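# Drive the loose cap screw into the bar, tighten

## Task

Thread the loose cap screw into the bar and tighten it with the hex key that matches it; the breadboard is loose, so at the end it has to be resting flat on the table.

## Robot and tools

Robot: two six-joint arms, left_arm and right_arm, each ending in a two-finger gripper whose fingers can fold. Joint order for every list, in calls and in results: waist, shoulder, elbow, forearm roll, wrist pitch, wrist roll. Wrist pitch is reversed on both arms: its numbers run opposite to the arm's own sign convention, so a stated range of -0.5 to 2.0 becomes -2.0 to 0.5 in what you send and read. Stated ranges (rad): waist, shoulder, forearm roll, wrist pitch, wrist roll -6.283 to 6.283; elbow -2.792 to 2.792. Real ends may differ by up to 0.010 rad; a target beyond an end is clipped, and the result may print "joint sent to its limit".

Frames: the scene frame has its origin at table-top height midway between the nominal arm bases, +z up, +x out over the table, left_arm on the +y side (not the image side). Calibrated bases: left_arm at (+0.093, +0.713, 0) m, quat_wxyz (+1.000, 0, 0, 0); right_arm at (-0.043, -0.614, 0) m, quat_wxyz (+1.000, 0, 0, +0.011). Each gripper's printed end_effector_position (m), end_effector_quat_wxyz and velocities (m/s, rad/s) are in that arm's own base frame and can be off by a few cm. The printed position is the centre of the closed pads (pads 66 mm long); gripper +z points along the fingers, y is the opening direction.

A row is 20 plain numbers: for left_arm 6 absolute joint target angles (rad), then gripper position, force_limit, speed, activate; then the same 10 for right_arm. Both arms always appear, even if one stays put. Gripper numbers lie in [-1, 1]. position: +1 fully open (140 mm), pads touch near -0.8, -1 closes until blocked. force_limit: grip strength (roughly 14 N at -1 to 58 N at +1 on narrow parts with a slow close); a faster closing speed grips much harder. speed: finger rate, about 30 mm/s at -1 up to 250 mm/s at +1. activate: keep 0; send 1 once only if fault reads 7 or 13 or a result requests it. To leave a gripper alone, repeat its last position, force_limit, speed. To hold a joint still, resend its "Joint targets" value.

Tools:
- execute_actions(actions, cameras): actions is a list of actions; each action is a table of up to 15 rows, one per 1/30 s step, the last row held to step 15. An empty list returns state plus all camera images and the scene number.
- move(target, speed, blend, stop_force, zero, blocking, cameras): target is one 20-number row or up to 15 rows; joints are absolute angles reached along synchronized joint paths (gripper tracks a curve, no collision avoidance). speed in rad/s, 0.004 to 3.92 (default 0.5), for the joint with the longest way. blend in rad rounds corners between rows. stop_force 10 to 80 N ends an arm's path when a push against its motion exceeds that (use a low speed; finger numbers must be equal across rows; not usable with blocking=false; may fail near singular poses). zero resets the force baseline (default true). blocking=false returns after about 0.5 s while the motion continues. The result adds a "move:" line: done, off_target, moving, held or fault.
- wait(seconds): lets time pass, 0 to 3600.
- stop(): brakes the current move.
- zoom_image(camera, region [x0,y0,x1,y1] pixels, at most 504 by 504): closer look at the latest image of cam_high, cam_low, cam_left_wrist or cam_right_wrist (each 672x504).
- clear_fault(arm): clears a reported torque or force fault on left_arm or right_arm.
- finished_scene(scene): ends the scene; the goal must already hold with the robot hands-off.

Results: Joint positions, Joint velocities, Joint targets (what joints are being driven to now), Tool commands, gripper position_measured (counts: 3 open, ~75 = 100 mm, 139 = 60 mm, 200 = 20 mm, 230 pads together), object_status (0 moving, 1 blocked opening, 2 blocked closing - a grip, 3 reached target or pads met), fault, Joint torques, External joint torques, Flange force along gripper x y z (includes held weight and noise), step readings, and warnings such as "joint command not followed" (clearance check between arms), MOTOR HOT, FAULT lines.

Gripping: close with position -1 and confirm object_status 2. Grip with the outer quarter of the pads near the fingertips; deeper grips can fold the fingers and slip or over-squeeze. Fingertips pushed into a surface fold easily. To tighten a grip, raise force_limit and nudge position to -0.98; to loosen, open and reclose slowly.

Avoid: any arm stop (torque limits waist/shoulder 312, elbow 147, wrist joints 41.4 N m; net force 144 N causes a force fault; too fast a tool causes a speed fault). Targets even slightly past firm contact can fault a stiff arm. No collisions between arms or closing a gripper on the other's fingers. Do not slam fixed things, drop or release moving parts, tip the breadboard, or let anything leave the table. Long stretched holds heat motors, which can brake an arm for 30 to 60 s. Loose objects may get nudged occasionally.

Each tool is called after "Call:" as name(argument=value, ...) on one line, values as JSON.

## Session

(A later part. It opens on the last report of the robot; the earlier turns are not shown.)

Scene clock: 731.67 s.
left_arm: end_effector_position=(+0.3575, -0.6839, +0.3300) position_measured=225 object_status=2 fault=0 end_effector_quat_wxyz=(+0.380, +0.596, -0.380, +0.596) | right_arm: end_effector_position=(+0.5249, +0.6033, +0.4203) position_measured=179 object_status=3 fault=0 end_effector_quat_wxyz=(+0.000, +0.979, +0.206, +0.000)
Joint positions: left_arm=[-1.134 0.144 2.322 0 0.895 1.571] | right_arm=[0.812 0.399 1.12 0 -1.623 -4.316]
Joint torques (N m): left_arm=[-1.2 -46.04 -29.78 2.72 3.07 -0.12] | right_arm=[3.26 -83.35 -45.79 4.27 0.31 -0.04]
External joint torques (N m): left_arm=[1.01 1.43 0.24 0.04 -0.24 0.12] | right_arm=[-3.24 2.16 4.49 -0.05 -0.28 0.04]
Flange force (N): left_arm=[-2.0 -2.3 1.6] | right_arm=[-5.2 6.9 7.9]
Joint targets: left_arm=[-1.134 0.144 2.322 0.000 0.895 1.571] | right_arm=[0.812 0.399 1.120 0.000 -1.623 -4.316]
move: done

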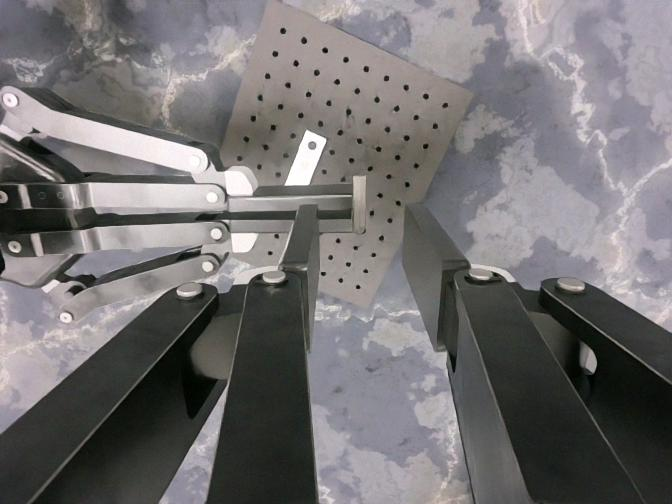

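Call:
move(target=[[-1.1339,0.1436,2.3221,0,0.8949,1.5708,-1,0,-1,0,0.8116,0.3938,1.1717,0,-1.5761,-4.3159,-0.4,-0.1,-0.8,0],[-1.1339,0.1436,2.3221,0,0.8949,1.5708,-1,0,-1,0,0.8116,0.3938,1.1717,0,-1.5761,-4.3159,-1,0,-1,0]], speed=0.15, cameras=["cam_left_wrist","cam_right_wrist"])

Call:
zoom_image(camera="cam_right_wrist", region=[260, 110, 460, 280])

Call:
zoom_image(camera="cam_left_wrist", region=[260, 70, 460, 280])

Scene clock: 746.37 s.
left_arm: end_effector_position=(+0.3575, -0.6840, +0.3300) position_measured=225 object_status=2 fault=0 end_effector_quat_wxyz=(+0.380, +0.596, -0.380, +0.596) | right_arm: end_effector_position=(+0.5235, +0.6018, +0.3955) position_measured=225 object_status=0 fault=0 end_effector_quat_wxyz=(+0.000, +0.979, +0.206, +0.000)
Joint positions: left_arm=[-1.134 0.144 2.322 0 0.895 1.571] | right_arm=[0.812 0.394 1.172 0 -1.576 -4.316]
Joint torques (N m): left_arm=[-0.7 -49.38 -28.91 2.76 4.26 -0.09] | right_arm=[-2.44 -80.79 -42.72 1.81 -0.98 -0.03]
External joint torques (N m): left_arm=[0.5 4.8 -0.67 0 -1.44 0.09] | right_arm=[2.59 -1.03 0.86 2.48 1.03 0.03]
Flange force (N): left_arm=[-4.3 -1.6 8.3] | right_arm=[-5.5 -1.0 3.4]
Joint targets: left_arm=[-1.134 0.144 2.322 0.000 0.895 1.571] | right_arm=[0.812 0.394 1.172 0.000 -1.576 -4.316]
move: done

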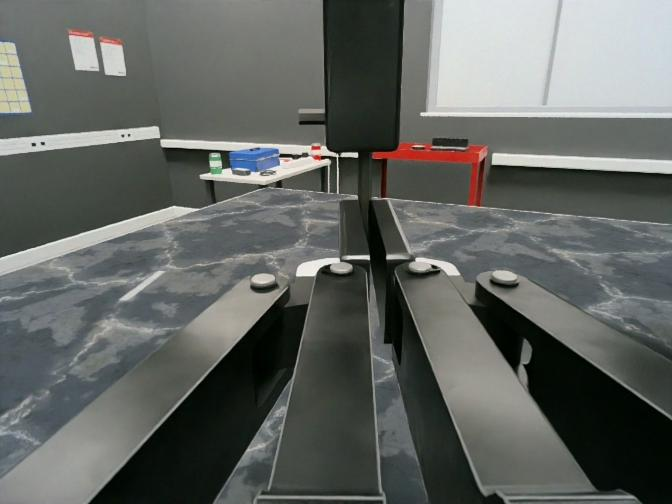

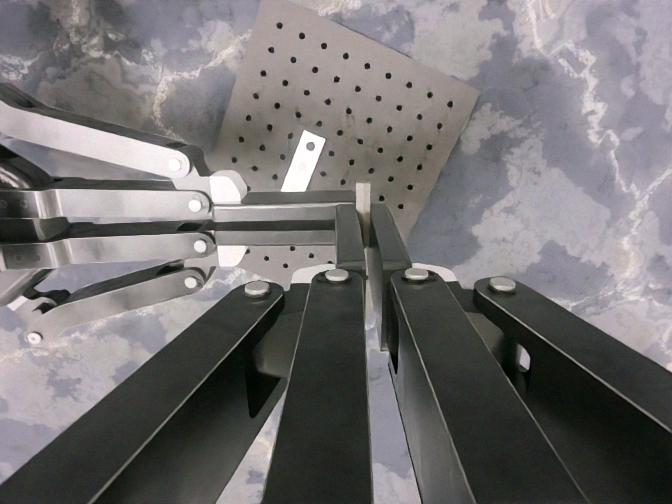

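Scaled by 2.520 from the camera's image (finer frame: 960x720).

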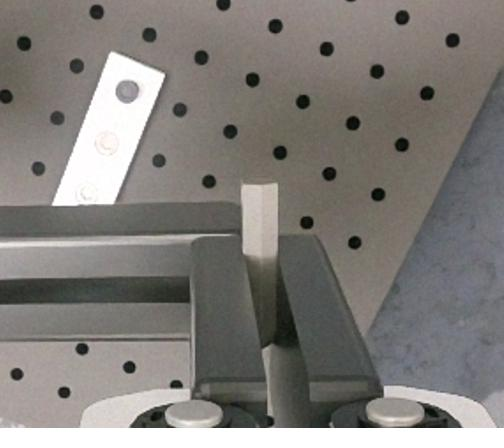

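Scaled by 2.400 from the camera's image (finer frame: 960x720).

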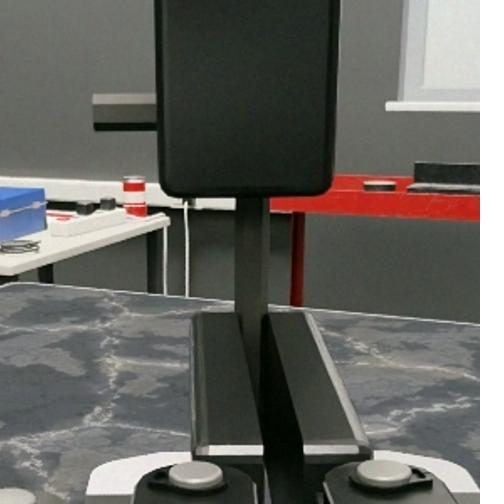

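Call:
move(target=[[-1.1339,0.1436,2.3221,0,0.8949,1.5708,-0.45,0,-0.9,0,0.8116,0.3938,1.1717,0,-1.5761,-4.3159,-1,0,-1,0],[-1.1339,-0.0702,2.5497,0,0.9087,1.5708,-0.45,0,-0.9,0,0.8116,0.3938,1.1717,0,-1.5761,-4.3159,-1,0,-1,0],[0,-0.0702,2.5497,0,0.9087,1.5708,-0.45,0,-0.9,0,0.8116,0.3938,1.1717,0,-1.5761,-4.3159,-1,0,-1,0]], speed=[0.3,0.3,0.8], cameras=["cam_right_wrist","cam_low"])

Call:
zoom_image(camera="cam_right_wrist", region=[260, 50, 460, 280])

Call:
zoom_image(camera="cam_low", region=[180, 60, 300, 200])

Scene clock: 762.23 s.
left_arm: end_effector_position=(+0.6327, +0.0344, +0.3301) position_measured=186 object_status=3 fault=0 end_effector_quat_wxyz=(+0.000, +0.707, +0.000, +0.707) | right_arm: end_effector_position=(+0.5235, +0.6018, +0.3955) position_measured=225 object_status=2 fault=0 end_effector_quat_wxyz=(+0.000, +0.979, +0.206, +0.000)
Joint positions: left_arm=[0 -0.07 2.55 0 0.909 1.571] | right_arm=[0.812 0.394 1.172 0 -1.576 -4.316]
Joint torques (N m): left_arm=[-1.5 -24.15 -29.24 2.69 2.97 -0.14] | right_arm=[2.78 -82.47 -45.28 4.31 -0.14 -0.12]
External joint torques (N m): left_arm=[1.53 2.33 0.25 0 -0.15 0.14] | right_arm=[-2.98 1.09 3.56 -0.06 0.18 0.12]
Flange force (N): left_arm=[-5.1 -5.2 3.7] | right_arm=[-5.1 6.3 6.7]
Joint targets: left_arm=[0.000 -0.070 2.550 0.000 0.909 1.571] | right_arm=[0.812 0.394 1.172 0.000 -1.576 -4.316]
move: done
Images, in order (width x height): cam_low 672x504, cam_right_wrist 672x504.

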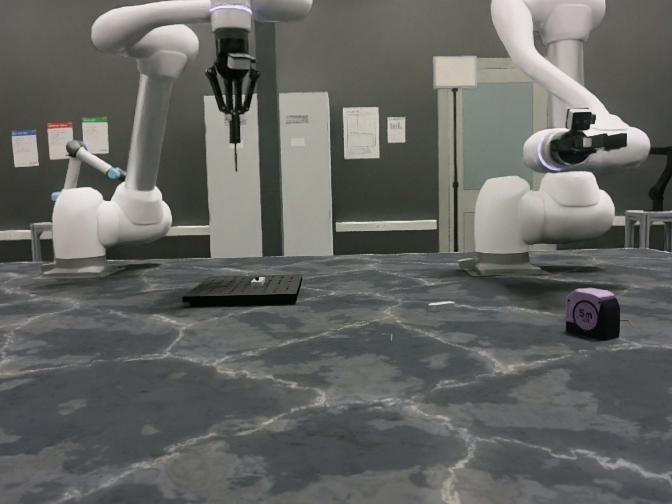

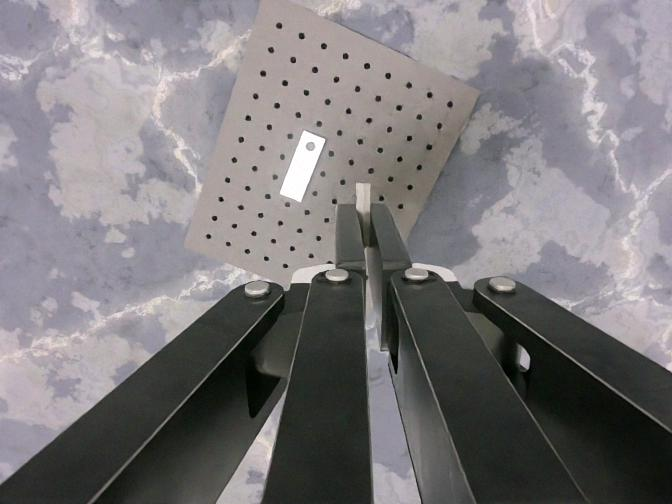

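Scaled by 2.191 from the camera's image (finer frame: 960x720).

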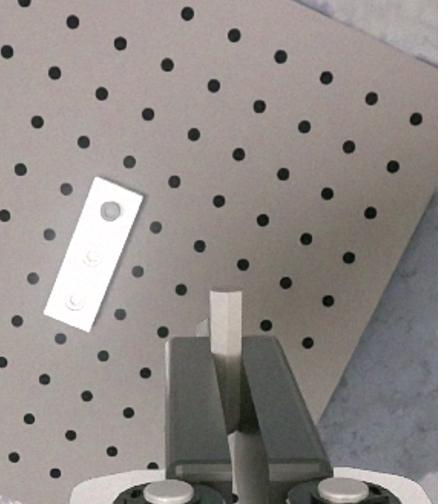

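Scaled by 3.600 from the camera's image (finer frame: 960x720).

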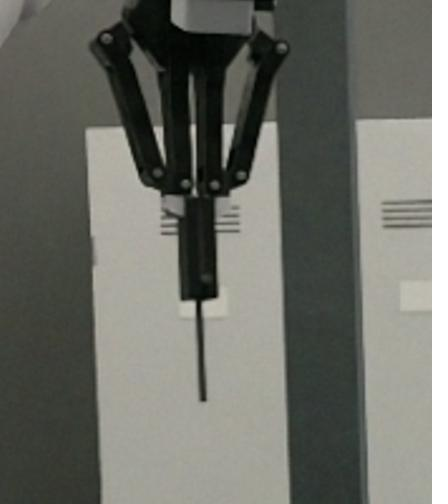

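Call:
move(target=[0,-0.0702,2.5497,0,0.9087,1.5708,-0.45,0,-0.9,0,0.8542,0.4961,1.4631,0,-1.1824,-4.2735,-1,0,-1,0], speed=0.3, cameras=["cam_right_wrist","cam_low"])

Call:
zoom_image(camera="cam_right_wrist", region=[300, 150, 420, 250])

Scene clock: 786.57 s.
left_arm: end_effector_position=(+0.6327, +0.0345, +0.3301) position_measured=186 object_status=3 fault=0 end_effector_quat_wxyz=(+0.000, +0.707, +0.000, +0.707) | right_arm: end_effector_position=(+0.5077, +0.6353, +0.1536) position_measured=225 object_status=2 fault=0 end_effector_quat_wxyz=(+0.000, +0.979, +0.206, +0.000)
Joint positions: left_arm=[0 -0.07 2.55 0 0.909 1.571] | right_arm=[0.854 0.496 1.463 0 -1.182 -4.274]
Joint torques (N m): left_arm=[-0.86 -24.07 -29.19 2.66 3.01 -0.13] | right_arm=[2.82 -89.04 -42.52 4.07 -0.04 -0.07]
External joint torques (N m): left_arm=[0.89 2.12 0.13 0.04 -0.18 0.13] | right_arm=[-2.55 0.82 3.58 -0.09 0.1 0.07]
Flange force (N): left_arm=[-4.4 -3.2 3.5] | right_arm=[-5.2 6.1 4.1]
Joint targets: left_arm=[0.000 -0.070 2.550 0.000 0.909 1.571] | right_arm=[0.854 0.496 1.463 0.000 -1.182 -4.274]
move: done
Images, in order (width x height): cam_low 672x504, cam_right_wrist 672x504.

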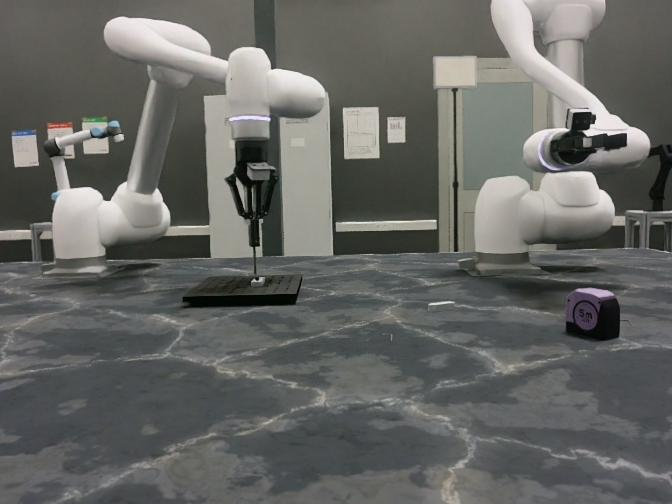

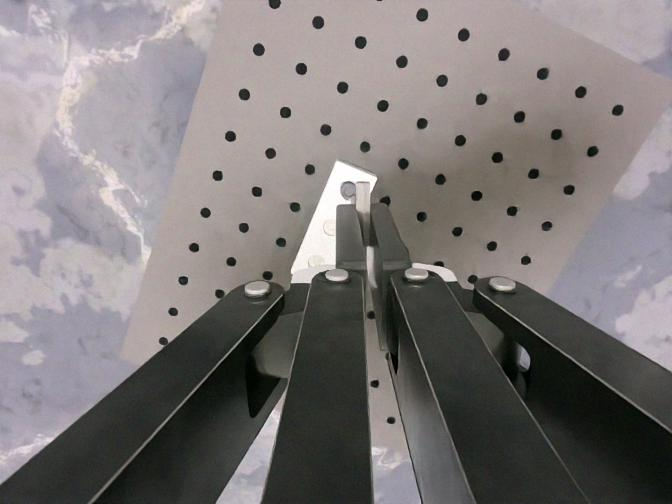

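Scaled by 4.200 from the camera's image (finer frame: 960x720).

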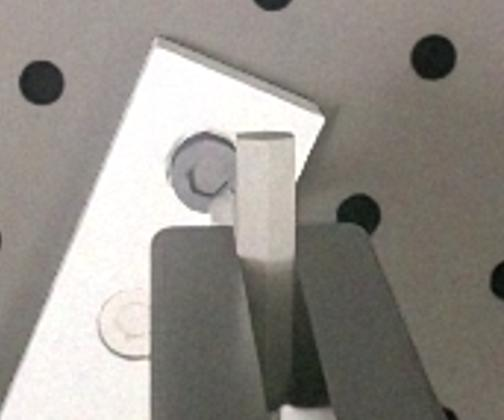

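Call:
move(target=[0,-0.0702,2.5497,0,0.9087,1.5708,-0.45,0,-0.9,0,0.8559,0.5041,1.4623,0,-1.1752,-4.2718,-1,0,-1,0], speed=0.1, cameras=["cam_right_wrist"])

Call:
zoom_image(camera="cam_right_wrist", region=[325, 160, 385, 210])

Scene clock: 803.23 s.
left_arm: end_effector_position=(+0.6327, +0.0345, +0.3301) position_measured=186 object_status=3 fault=0 end_effector_quat_wxyz=(+0.000, +0.707, +0.000, +0.707) | right_arm: end_effector_position=(+0.5084, +0.6383, +0.1475) position_measured=225 object_status=2 fault=0 end_effector_quat_wxyz=(+0.000, +0.979, +0.206, +0.000)
Joint positions: left_arm=[0 -0.07 2.55 0 0.909 1.571] | right_arm=[0.856 0.504 1.462 0 -1.175 -4.272]
Joint torques (N m): left_arm=[-1.31 -23.74 -29.36 2.67 3.02 -0.09] | right_arm=[2.19 -89.21 -41.54 3.97 -0.04 -0.02]
External joint torques (N m): left_arm=[1.35 1.87 0.38 0.01 -0.2 0.09] | right_arm=[-1.48 0.29 2.94 -0.01 0.08 0.02]
Flange force (N): left_arm=[-4.0 -4.6 2.7] | right_arm=[-5.1 4.7 3.1]
Joint targets: left_arm=[0.000 -0.070 2.550 0.000 0.909 1.571] | right_arm=[0.856 0.504 1.462 0.000 -1.175 -4.272]
move: done

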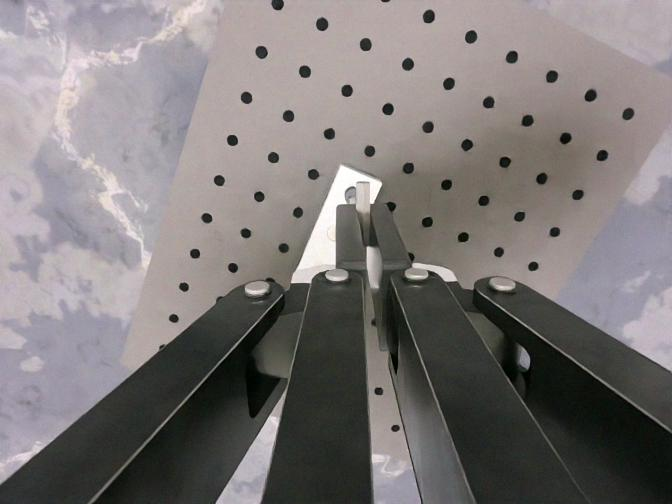

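Scaled by 8.400 from the camera's image (finer frame: 960x720).

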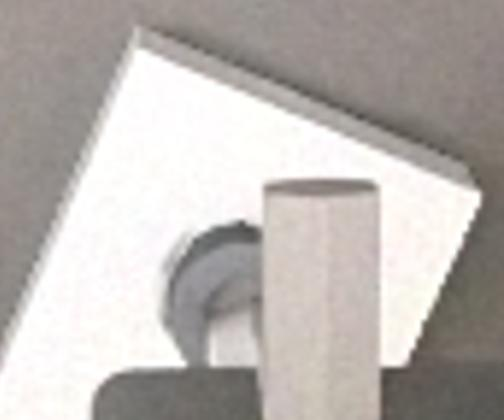

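Call:
move(target=[0,-0.0702,2.5497,0,0.9087,1.5708,-0.45,0,-0.9,0,0.8555,0.5050,1.4607,0,-1.1759,-4.2722,-1,0,-1,0], speed=0.1)

Call:
move(target=[0,-0.0702,2.5497,0,0.9087,1.5708,-0.45,0,-0.9,0,0.8555,0.5130,1.4724,0,-1.1562,-4.2722,-1,0,-1,0], speed=0.01, stop_force=10, cameras=["cam_right_wrist"])

Call:
zoom_image(camera="cam_right_wrist", region=[325, 160, 385, 210])

Scene clock: 819.40 s.
left_arm: end_effector_position=(+0.6327, +0.0345, +0.3301) position_measured=186 object_status=3 fault=0 end_effector_quat_wxyz=(+0.000, +0.707, +0.000, +0.707) | right_arm: end_effector_position=(+0.5091, +0.6386, +0.1475) position_measured=225 object_status=2 fault=0 end_effector_quat_wxyz=(+0.000, +0.979, +0.206, +0.000)
Joint positions: left_arm=[0 -0.07 2.55 0 0.909 1.571] | right_arm=[0.856 0.505 1.461 0 -1.176 -4.272]
Joint torques (N m): left_arm=[-0.75 -23.84 -29.02 2.64 3.03 -0.18] | right_arm=[3.57 -89.25 -41.77 4.01 -0.15 -0.07]
External joint torques (N m): left_arm=[0.77 2.03 0.01 0.05 -0.21 0.17] | right_arm=[-3.06 0.57 3.37 -0.08 0.18 0.07]
Flange force (N): left_arm=[-4.0 -2.7 3.5] | right_arm=[-4.9 6.7 3.8]
Joint targets: left_arm=[0.000 -0.070 2.550 0.000 0.909 1.571] | right_arm=[0.856 0.505 1.461 0.000 -1.176 -4.272]
move: done

Scene clock: 820.57 s.
left_arm: end_effector_position=(+0.6327, +0.0345, +0.3301) position_measured=186 object_status=3 fault=0 end_effector_quat_wxyz=(+0.000, +0.707, +0.000, +0.707) | right_arm: end_effector_position=(+0.5092, +0.6387, +0.1441) position_measured=225 object_status=2 fault=0 end_effector_quat_wxyz=(+0.000, +0.979, +0.206, +0.000)
Joint positions: left_arm=[0 -0.07 2.55 0 0.909 1.571] | right_arm=[0.855 0.507 1.464 0 -1.17 -4.272]
Joint torques (N m): left_arm=[-0.59 -23.29 -29.25 2.66 3 -0.17] | right_arm=[3.17 -72.44 -30.98 4.06 -0.01 -0.03]
External joint torques (N m): left_arm=[0.68 1.43 0.27 0.03 -0.18 0.17] | right_arm=[-3.04 -16.02 -7.3 -0.16 0.05 0.03]
Flange force (N): left_arm=[-2.9 -2.2 2.1] | right_arm=[-4.4 6.4 -16.9]
Joint targets: left_arm=[0.000 -0.070 2.550 0.000 0.909 1.571] | right_arm=[0.855 0.507 1.464 0.000 -1.170 -4.272]
move: contact (right_arm); right_arm: the wrist pitch is farthest, 0.014 rad from its target

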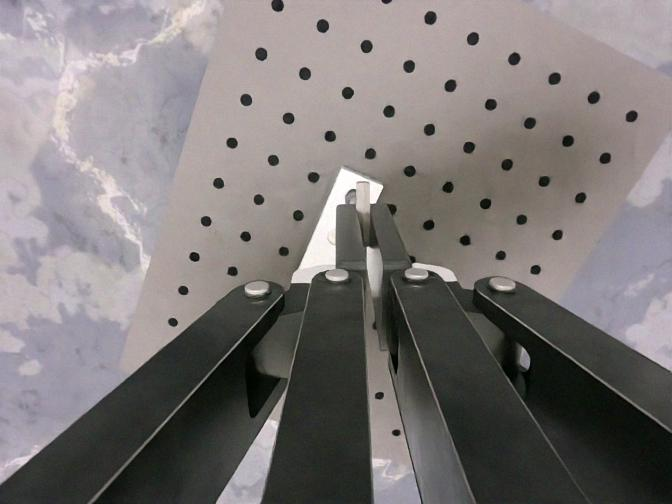

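Scaled by 8.400 from the camera's image (finer frame: 960x720).

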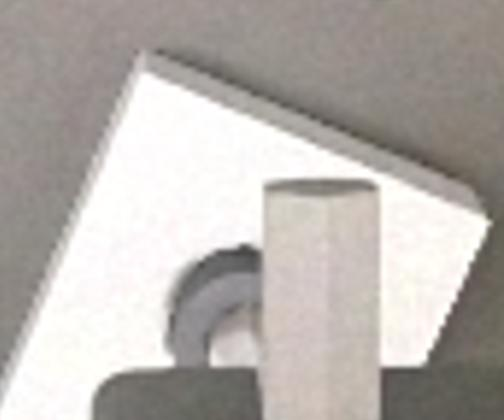

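Call:
move(target=[0,-0.0702,2.5497,0,0.9087,1.5708,-0.45,0,-0.9,0,0.8555,0.5080,1.4597,0,-1.1739,-4.272,-1,0,-1,0], speed=0.1)

Call:
move(target=[0,-0.0702,2.5497,0,0.9087,1.5708,-0.45,0,-0.9,0,0.8555,0.5149,1.4695,0,-1.1572,-4.272,-1,0,-1,0], speed=0.01, stop_force=10, cameras=["cam_right_wrist"])

Call:
zoom_image(camera="cam_right_wrist", region=[325, 160, 385, 210])

Scene clock: 833.70 s.
left_arm: end_effector_position=(+0.6327, +0.0345, +0.3301) position_measured=186 object_status=3 fault=0 end_effector_quat_wxyz=(+0.000, +0.707, +0.000, +0.707) | right_arm: end_effector_position=(+0.5099, +0.6395, +0.1456) position_measured=225 object_status=2 fault=0 end_effector_quat_wxyz=(+0.000, +0.979, +0.206, +0.000)
Joint positions: left_arm=[0 -0.07 2.55 0 0.909 1.571] | right_arm=[0.855 0.508 1.46 0 -1.174 -4.272]
Joint torques (N m): left_arm=[-0.56 -23.78 -29.06 2.65 2.95 -0.11] | right_arm=[3.46 -89.53 -41.8 3.95 -0.09 -0.06]
External joint torques (N m): left_arm=[0.67 1.88 0.06 0.04 -0.12 0.11] | right_arm=[-3.37 0.8 3.44 -0.03 0.12 0.06]
Flange force (N): left_arm=[-3.9 -2.5 3.2] | right_arm=[-4.6 7.0 3.9]
Joint targets: left_arm=[0.000 -0.070 2.550 0.000 0.909 1.571] | right_arm=[0.856 0.508 1.460 0.000 -1.174 -4.272]
move: done

Scene clock: 834.50 s.
left_arm: end_effector_position=(+0.6327, +0.0345, +0.3301) position_measured=186 object_status=3 fault=0 end_effector_quat_wxyz=(+0.000, +0.707, +0.000, +0.707) | right_arm: end_effector_position=(+0.5099, +0.6396, +0.1445) position_measured=225 object_status=2 fault=0 end_effector_quat_wxyz=(+0.000, +0.979, +0.206, +0.000)
Joint positions: left_arm=[0 -0.07 2.55 0 0.909 1.571] | right_arm=[0.855 0.509 1.461 0 -1.172 -4.272]
Joint torques (N m): left_arm=[-0.82 -23.72 -29.17 2.65 3.07 -0.11] | right_arm=[3.3 -76.48 -33.27 4.13 -0.02 0.01]
External joint torques (N m): left_arm=[0.88 1.9 0.2 0.04 -0.25 0.1] | right_arm=[-3.2 -12.27 -5.25 -0.2 0.07 -0.01]
Flange force (N): left_arm=[-3.7 -3.1 3.0] | right_arm=[-3.6 6.3 -12.6]
Joint targets: left_arm=[0.000 -0.070 2.550 0.000 0.909 1.571] | right_arm=[0.855 0.509 1.461 0.000 -1.172 -4.272]
move: contact (right_arm); right_arm: the wrist pitch is farthest, 0.015 rad from its target

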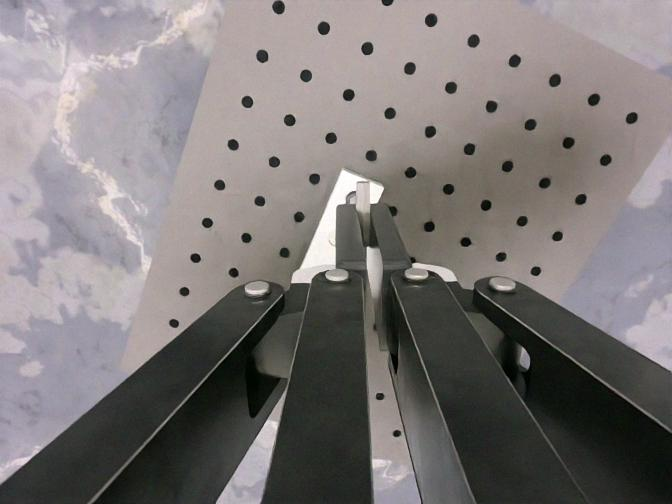

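Scaled by 8.400 from the camera's image (finer frame: 960x720).

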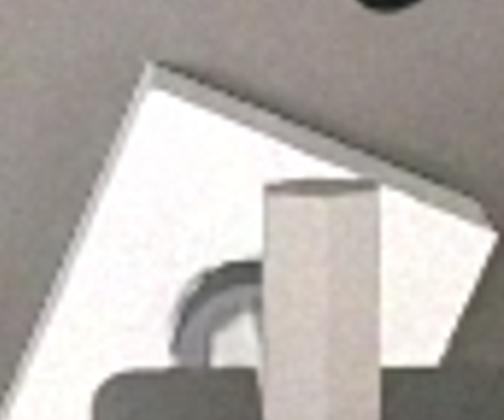

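Call:
move(target=[0,-0.0702,2.5497,0,0.9087,1.5708,-0.45,0,-0.9,0,0.8555,0.5094,1.4619,0,-1.1703,-3.1,-1,0,-1,0], speed=0.6, cameras=["cam_right_wrist"])

Call:
zoom_image(camera="cam_right_wrist", region=[325, 160, 385, 210])

Scene clock: 845.67 s.
left_arm: end_effector_position=(+0.6327, +0.0345, +0.3301) position_measured=186 object_status=3 fault=0 end_effector_quat_wxyz=(+0.000, +0.707, +0.000, +0.707) | right_arm: end_effector_position=(+0.5099, +0.6395, +0.1433) position_measured=225 object_status=2 fault=0 end_effector_quat_wxyz=(+0.000, +0.929, -0.369, +0.000)
Joint positions: left_arm=[0 -0.07 2.55 0 0.909 1.571] | right_arm=[0.855 0.509 1.462 0 -1.17 -3.1]
Joint torques (N m): left_arm=[-0.67 -23.79 -29.12 2.69 3 -0.12] | right_arm=[4.83 -53.22 -18.63 4.81 0.34 -0.03]
External joint torques (N m): left_arm=[0.64 1.97 0.06 0.01 -0.17 0.12] | right_arm=[-4.42 -35.17 -19.4 -0.94 -0.36 0.03]
Flange force (N): left_arm=[-4.0 -2.3 3.4] | right_arm=[5.9 6.0 -41.0]
Joint targets: left_arm=[0.000 -0.070 2.550 0.000 0.909 1.571] | right_arm=[0.856 0.509 1.462 0.000 -1.170 -3.100]
move: done

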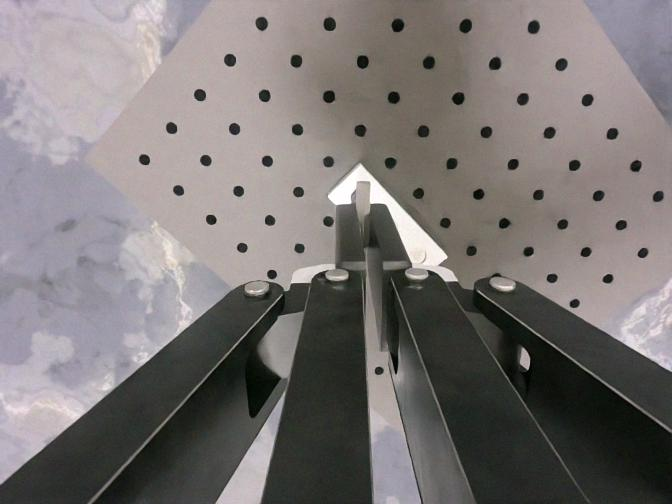

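Scaled by 8.400 from the camera's image (finer frame: 960x720).

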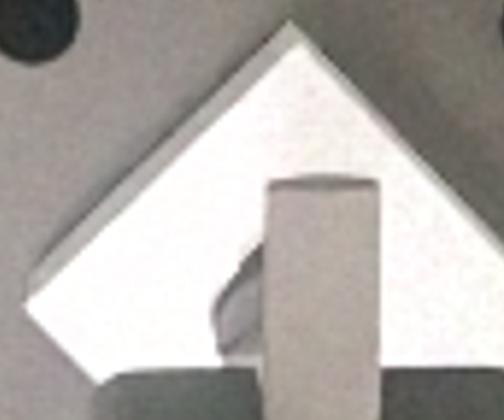

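Call:
move(target=[[0,-0.0702,2.5497,0,0.9087,1.5708,-0.45,0,-0.9,0,0.8555,0.4963,1.4407,0,-1.2046,-3.1,-1,0,-1,0],[0,-0.0702,2.5497,0,0.9087,1.5708,-0.45,0,-0.9,0,0.8421,0.4879,1.4539,0,-1.1998,-4.2859,-1,0,-1,0]], speed=0.5, cameras=["cam_right_wrist"])

Call:
zoom_image(camera="cam_right_wrist", region=[310, 145, 370, 205])

Scene clock: 881.67 s.
left_arm: end_effector_position=(+0.6327, +0.0345, +0.3301) position_measured=186 object_status=3 fault=0 end_effector_quat_wxyz=(+0.000, +0.707, +0.000, +0.707) | right_arm: end_effector_position=(+0.5147, +0.6285, +0.1650) position_measured=225 object_status=2 fault=0 end_effector_quat_wxyz=(+0.000, +0.978, +0.206, +0.000)
Joint positions: left_arm=[0 -0.07 2.55 0 0.909 1.571] | right_arm=[0.842 0.488 1.454 0 -1.2 -4.286]
Joint torques (N m): left_arm=[-0.82 -23.66 -29.18 2.62 3.06 -0.1] | right_arm=[3.4 -88.4 -42.16 4.01 -0.21 0.03]
External joint torques (N m): left_arm=[0.82 1.91 0.21 0.07 -0.24 0.1] | right_arm=[-3.02 1.55 3.44 -0.04 0.26 -0.03]
Flange force (N): left_arm=[-3.8 -3.1 3.0] | right_arm=[-3.8 6.1 4.8]
Joint targets: left_arm=[0.000 -0.070 2.550 0.000 0.909 1.571] | right_arm=[0.842 0.488 1.454 0.000 -1.200 -4.286]
move: done

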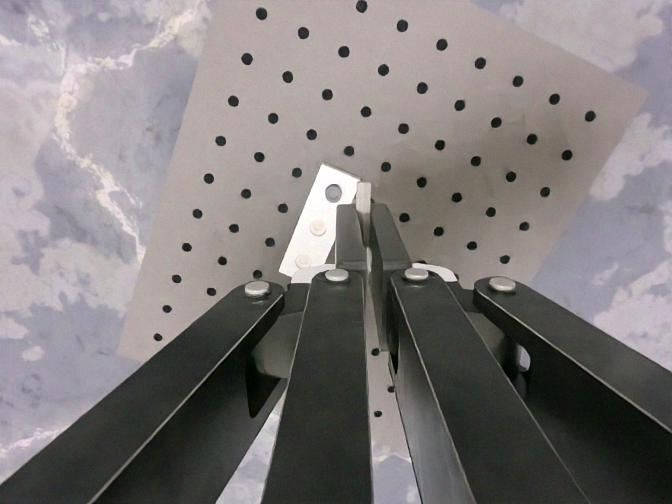

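Scaled by 8.400 from the camera's image (finer frame: 960x720).

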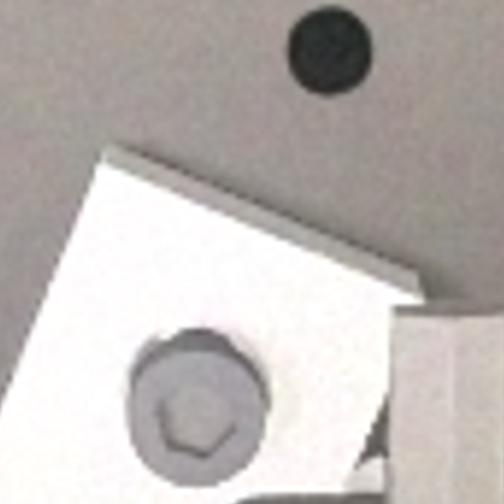

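Call:
zoom_image(camera="cam_right_wrist", region=[325, 165, 385, 225])

Scaled by 8.400 from the camera's image (finer frame: 960x720).

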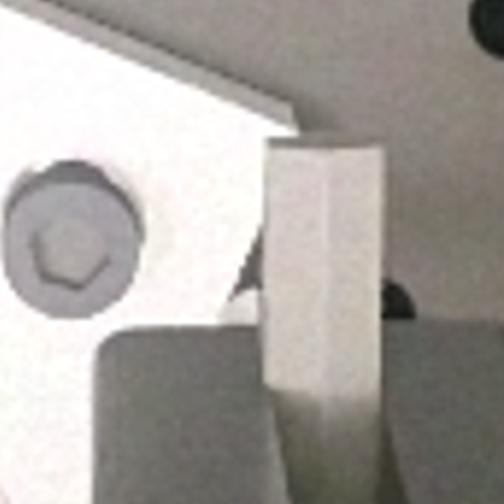

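Call:
move(target=[0,-0.0702,2.5497,0,0.9087,1.5708,-0.45,0,-0.9,0,0.8565,0.5085,1.4570,0,-1.1761,-4.271,-1,0,-1,0], speed=0.1)

Call:
move(target=[0,-0.0702,2.5497,0,0.9087,1.5708,-0.45,0,-0.9,0,0.8565,0.5147,1.4659,0,-1.1610,-4.271,-1,0,-1,0], speed=0.01, stop_force=12, cameras=["cam_right_wrist"])

Call:
zoom_image(camera="cam_right_wrist", region=[325, 165, 385, 225])

Scene clock: 910.47 s.
left_arm: end_effector_position=(+0.6327, +0.0345, +0.3301) position_measured=186 object_status=3 fault=0 end_effector_quat_wxyz=(+0.000, +0.707, +0.000, +0.707) | right_arm: end_effector_position=(+0.5097, +0.6405, +0.1467) position_measured=225 object_status=2 fault=0 end_effector_quat_wxyz=(+0.000, +0.979, +0.206, +0.000)
Joint positions: left_arm=[0 -0.07 2.55 0 0.909 1.571] | right_arm=[0.856 0.508 1.457 0 -1.176 -4.271]
Joint torques (N m): left_arm=[-0.63 -23.78 -29.14 2.65 3 -0.12] | right_arm=[1.67 -91.22 -41.77 4.02 -0.26 -0.05]
External joint torques (N m): left_arm=[0.68 1.89 0.11 0.04 -0.18 0.12] | right_arm=[-1.2 1.9 3.13 -0.06 0.3 0.05]
Flange force (N): left_arm=[-3.8 -2.5 3.1] | right_arm=[-3.7 3.5 4.6]
Joint targets: left_arm=[0.000 -0.070 2.550 0.000 0.909 1.571] | right_arm=[0.856 0.508 1.457 0.000 -1.176 -4.271]
move: done

Scene clock: 911.53 s.
left_arm: end_effector_position=(+0.6327, +0.0345, +0.3301) position_measured=186 object_status=3 fault=0 end_effector_quat_wxyz=(+0.000, +0.707, +0.000, +0.707) | right_arm: end_effector_position=(+0.5098, +0.6406, +0.1439) position_measured=225 object_status=2 fault=0 end_effector_quat_wxyz=(+0.000, +0.979, +0.206, +0.000)
Joint positions: left_arm=[0 -0.07 2.55 0 0.909 1.571] | right_arm=[0.857 0.51 1.459 0 -1.172 -4.271]
Joint torques (N m): left_arm=[-0.92 -23.76 -29.25 2.64 3.01 -0.11] | right_arm=[3.47 -75.51 -32.51 4.28 0.09 -0.05]
External joint torques (N m): left_arm=[0.92 1.95 0.23 0.06 -0.19 0.11] | right_arm=[-3.43 -13.52 -5.94 -0.37 -0.04 0.05]
Flange force (N): left_arm=[-4.1 -3.4 3.1] | right_arm=[-3.6 6.6 -14.2]
Joint targets: left_arm=[0.000 -0.070 2.550 0.000 0.909 1.571] | right_arm=[0.857 0.510 1.459 0.000 -1.172 -4.271]
move: contact (right_arm); right_arm: the wrist pitch is farthest, 0.011 rad from its target

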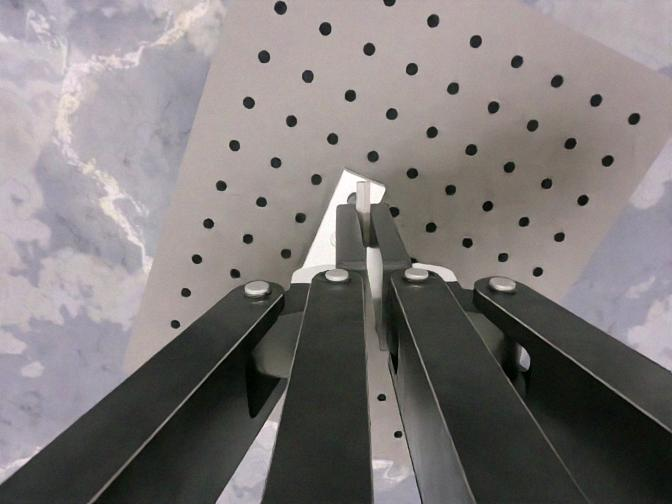

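Scaled by 8.400 from the camera's image (finer frame: 960x720).

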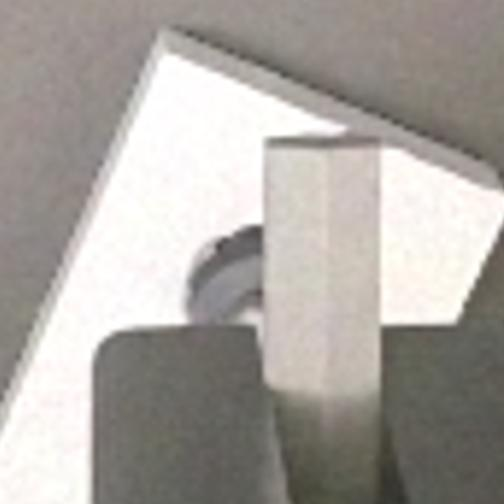

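Call:
move(target=[[0,-0.0702,2.5497,0,0.9087,1.5708,-0.45,0,-0.9,0,0.8565,0.5105,1.4599,0,-1.1712,-4.15,-1,0,-1,0],[0,-0.0702,2.5497,0,0.9087,1.5708,-0.45,0,-0.9,0,0.8565,0.5105,1.4599,0,-1.1712,-4.40,-1,0,-1,0],[0,-0.0702,2.5497,0,0.9087,1.5708,-0.45,0,-0.9,0,0.8571,0.5105,1.4599,0,-1.1712,-4.20,-1,0,-1,0],[0,-0.0702,2.5497,0,0.9087,1.5708,-0.45,0,-0.9,0,0.8568,0.5111,1.4588,0,-1.1717,-4.37,-1,0,-1,0],[0,-0.0702,2.5497,0,0.9087,1.5708,-0.45,0,-0.9,0,0.8561,0.5111,1.4588,0,-1.1717,-4.20,-1,0,-1,0],[0,-0.0702,2.5497,0,0.9087,1.5708,-0.45,0,-0.9,0,0.8559,0.5105,1.4599,0,-1.1712,-4.37,-1,0,-1,0],[0,-0.0702,2.5497,0,0.9087,1.5708,-0.45,0,-0.9,0,0.8561,0.5099,1.4610,0,-1.1707,-4.20,-1,0,-1,0],[0,-0.0702,2.5497,0,0.9087,1.5708,-0.45,0,-0.9,0,0.8568,0.5099,1.4610,0,-1.1707,-4.37,-1,0,-1,0],[0,-0.0702,2.5497,0,0.9087,1.5708,-0.45,0,-0.9,0,0.8565,0.5105,1.4599,0,-1.1712,-4.27,-1,0,-1,0]], speed=0.4, blend=[0.02,0.02,0.02,0.02,0.02,0.02,0.02,0.02,0], cameras=["cam_right_wrist"])

Call:
zoom_image(camera="cam_right_wrist", region=[325, 165, 385, 225])

Scene clock: 939.60 s.
left_arm: end_effector_position=(+0.6327, +0.0345, +0.3301) position_measured=186 object_status=3 fault=0 end_effector_quat_wxyz=(+0.000, +0.707, +0.000, +0.707) | right_arm: end_effector_position=(+0.5097, +0.6406, +0.1434) position_measured=225 object_status=2 fault=0 end_effector_quat_wxyz=(+0.000, +0.979, +0.206, +0.000)
Joint positions: left_arm=[0 -0.07 2.55 0 0.909 1.571] | right_arm=[0.857 0.51 1.46 0 -1.171 -4.27]
Joint torques (N m): left_arm=[-0.6 -23.87 -29.15 2.67 3.02 -0.17] | right_arm=[4.01 -88.38 -40.66 4.67 -0.33 0.1]
External joint torques (N m): left_arm=[0.67 1.93 0.17 0.02 -0.2 0.17] | right_arm=[-4.07 -0.32 2.31 -0.75 0.37 -0.1]
Flange force (N): left_arm=[-3.9 -2.2 3.1] | right_arm=[-3.4 7.5 2.5]
Joint targets: left_arm=[0.000 -0.070 2.550 0.000 0.909 1.571] | right_arm=[0.856 0.510 1.460 0.000 -1.171 -4.270]
move: done

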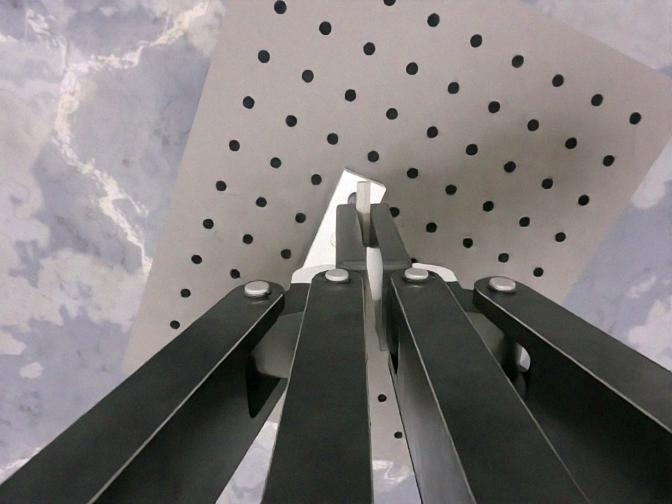

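Scaled by 8.400 from the camera's image (finer frame: 960x720).

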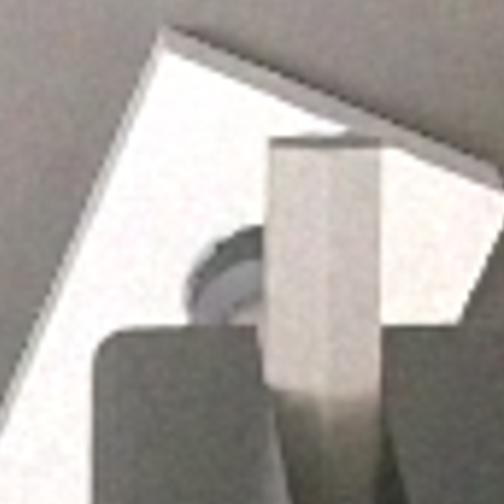

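Call:
move(target=[0,-0.0702,2.5497,0,0.9087,1.5708,-0.45,0,-0.9,0,0.8565,0.5147,1.4659,0,-1.1610,-4.27,-1,0,-1,0], speed=0.01, stop_force=15, cameras=["cam_right_wrist"])

Call:
zoom_image(camera="cam_right_wrist", region=[325, 165, 385, 225])

Scene clock: 946.70 s.
left_arm: end_effector_position=(+0.6327, +0.0345, +0.3301) position_measured=186 object_status=3 fault=0 end_effector_quat_wxyz=(+0.000, +0.707, +0.000, +0.707) | right_arm: end_effector_position=(+0.5098, +0.6407, +0.1408) position_measured=225 object_status=2 fault=0 end_effector_quat_wxyz=(+0.000, +0.979, +0.206, +0.000)
Joint positions: left_arm=[0 -0.07 2.55 0 0.909 1.571] | right_arm=[0.856 0.512 1.462 0 -1.167 -4.27]
Joint torques (N m): left_arm=[-0.76 -23.97 -29.19 2.64 2.98 -0.15] | right_arm=[5.07 -70.24 -28.17 4.9 -0.66 0.04]
External joint torques (N m): left_arm=[0.81 2.11 0.17 0.05 -0.15 0.15] | right_arm=[-5.42 -18.13 -10.03 -1.01 0.71 -0.03]
Flange force (N): left_arm=[-4.5 -2.9 3.4] | right_arm=[-0.6 7.8 -19.8]
Joint targets: left_arm=[0.000 -0.070 2.550 0.000 0.909 1.571] | right_arm=[0.856 0.512 1.462 0.000 -1.167 -4.270]
move: contact (right_arm)

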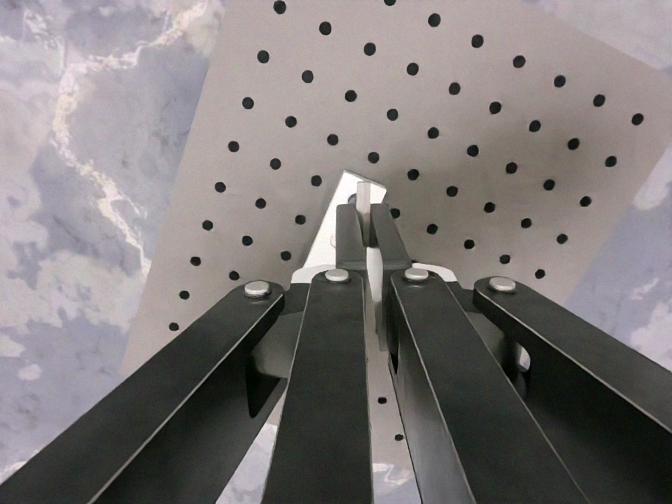

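Scaled by 8.400 from the camera's image (finer frame: 960x720).

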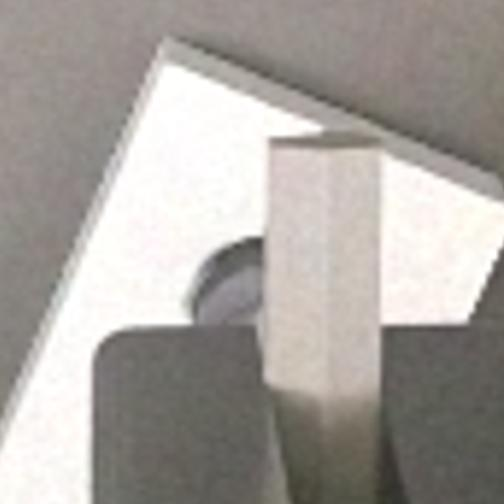

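Call:
move(target=[[0,-0.0702,2.5497,0,0.9087,1.5708,-0.45,0,-0.9,0,0.8565,0.5120,1.4620,0,-1.1676,-4.27,-0.68,0,-1,0],[0,-0.0702,2.5497,0,0.9087,1.5708,-0.45,0,-0.9,0,0.8593,0.5146,1.4594,0,-1.1676,-4.268,-0.68,0,-1,0],[0,-0.0702,2.5497,0,0.9087,1.5708,-0.45,0,-0.9,0,0.8593,0.5146,1.4594,0,-1.1676,-4.268,-1,0,-1,0]], speed=0.1, cameras=["cam_right_wrist","cam_low"])

Call:
zoom_image(camera="cam_right_wrist", region=[315, 165, 395, 245])

Call:
zoom_image(camera="cam_low", region=[210, 190, 310, 310])

Scene clock: 963.63 s.
left_arm: end_effector_position=(+0.6327, +0.0345, +0.3301) position_measured=186 object_status=3 fault=0 end_effector_quat_wxyz=(+0.000, +0.707, +0.000, +0.707) | right_arm: end_effector_position=(+0.5089, +0.6431, +0.1404) position_measured=225 object_status=0 fault=0 end_effector_quat_wxyz=(+0.000, +0.979, +0.206, +0.000)
Joint positions: left_arm=[0 -0.07 2.55 0 0.909 1.571] | right_arm=[0.859 0.515 1.459 0 -1.168 -4.268]
Joint torques (N m): left_arm=[-0.71 -24.12 -29.2 2.66 3.04 -0.15] | right_arm=[5.61 -85.84 -40.01 5.37 0.63 -0.01]
External joint torques (N m): left_arm=[0.79 2.19 0.2 0.02 -0.21 0.14] | right_arm=[-5.43 -3.13 1.78 -1.47 -0.59 0.01]
Flange force (N): left_arm=[-4.5 -2.8 3.5] | right_arm=[-4.6 9.9 -1.3]
Joint targets: left_arm=[0.000 -0.070 2.550 0.000 0.909 1.571] | right_arm=[0.859 0.515 1.459 0.000 -1.168 -4.268]
move: done
Images, in order (width x height): cam_low 672x504, cam_right_wrist 672x504.

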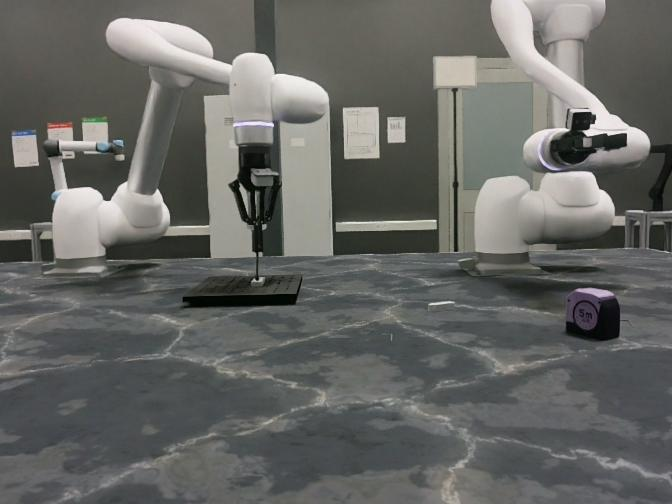

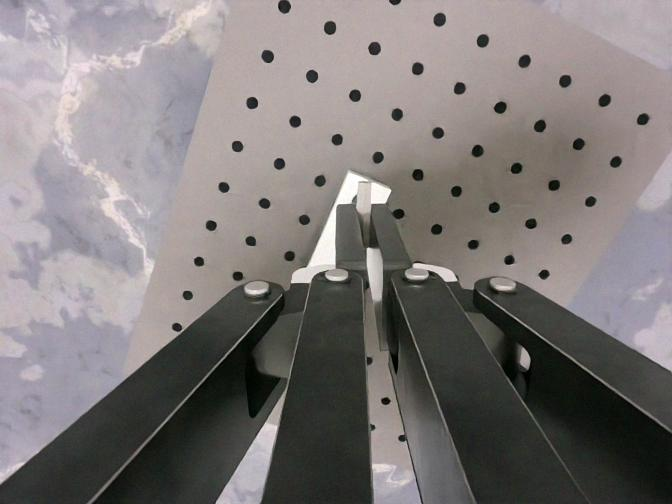

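Scaled by 6.300 from the camera's image (finer frame: 960x720).

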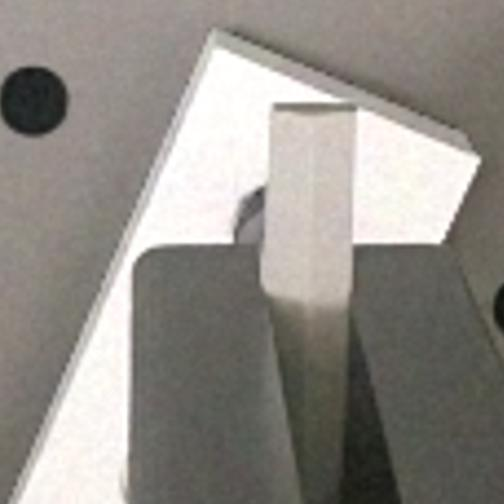

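Scaled by 4.200 from the camera's image (finer frame: 960x720).

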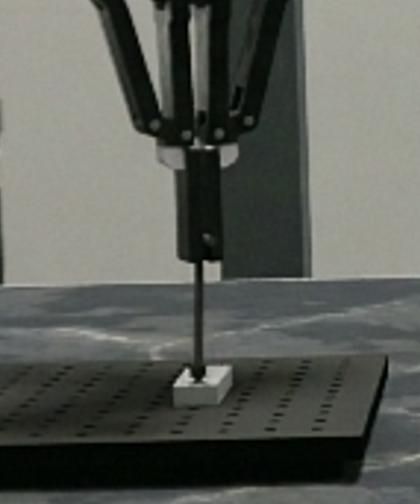

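Call:
move(target=[0,-0.0702,2.5497,0,0.9087,1.5708,-0.45,0,-0.9,0,0.8593,0.5157,1.4609,0,-1.1650,6.2,-1,0,-1,0], speed=1.5, cameras=["cam_right_wrist","cam_low"])

Call:
zoom_image(camera="cam_right_wrist", region=[315, 165, 395, 245])

Scene clock: 978.47 s.
left_arm: end_effector_position=(+0.6327, +0.0345, +0.3301) position_measured=186 object_status=3 fault=0 end_effector_quat_wxyz=(+0.000, +0.707, +0.000, +0.707) | right_arm: end_effector_position=(+0.5089, +0.6431, +0.1387) position_measured=225 object_status=2 fault=0 end_effector_quat_wxyz=(+0.000, +0.309, +0.951, +0.000)
Joint positions: left_arm=[0 -0.07 2.55 0 0.909 1.571] | right_arm=[0.859 0.516 1.461 0 -1.165 6.2]
Joint torques (N m): left_arm=[-0.52 -23.93 -28.98 2.65 3.07 -0.13] | right_arm=[5.42 -91.36 -44.9 5.58 1.58 0.06]
External joint torques (N m): left_arm=[0.62 2.01 -0.06 0.04 -0.24 0.12] | right_arm=[-5.47 2.28 6.64 -1.61 -1.58 -0.06]
Flange force (N): left_arm=[-3.8 -2.3 3.6] | right_arm=[-6.3 -11.6 5.1]
Joint targets: left_arm=[0.000 -0.070 2.550 0.000 0.909 1.571] | right_arm=[0.859 0.516 1.461 0.000 -1.165 6.200]
move: done
Images, in order (width x height): cam_low 672x504, cam_right_wrist 672x504.

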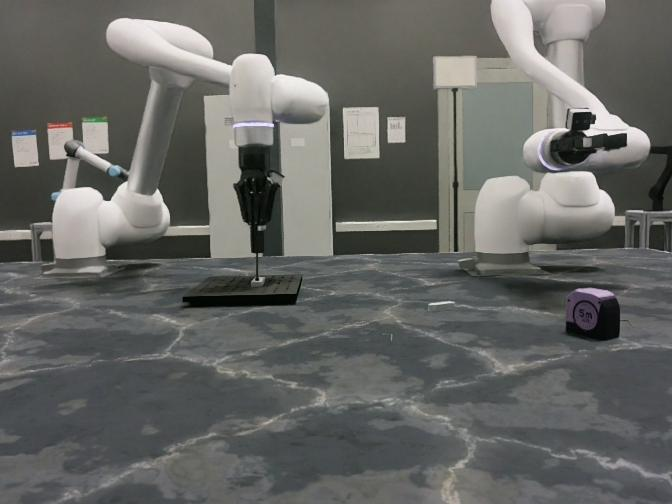

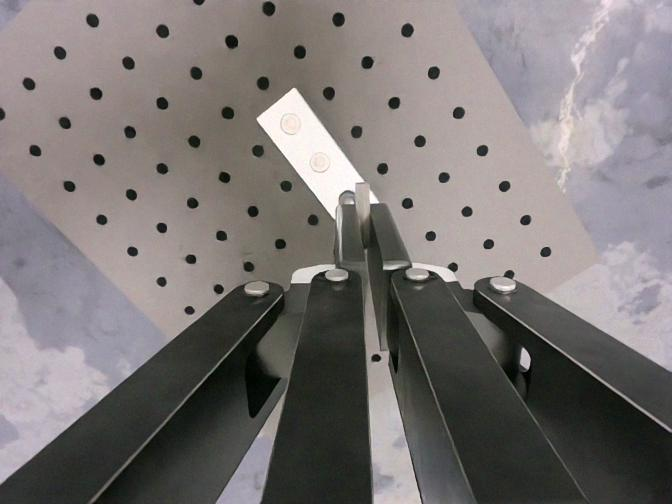

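Scaled by 6.300 from the camera's image (finer frame: 960x720).

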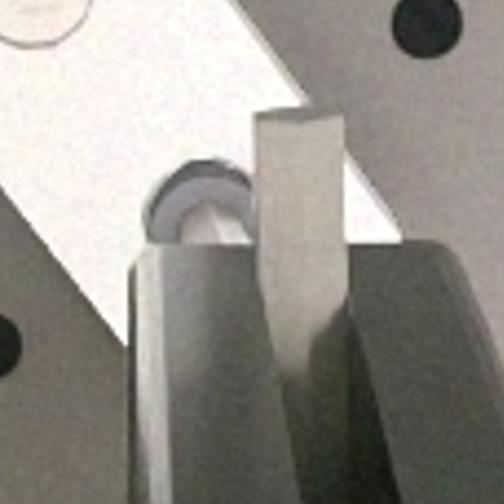

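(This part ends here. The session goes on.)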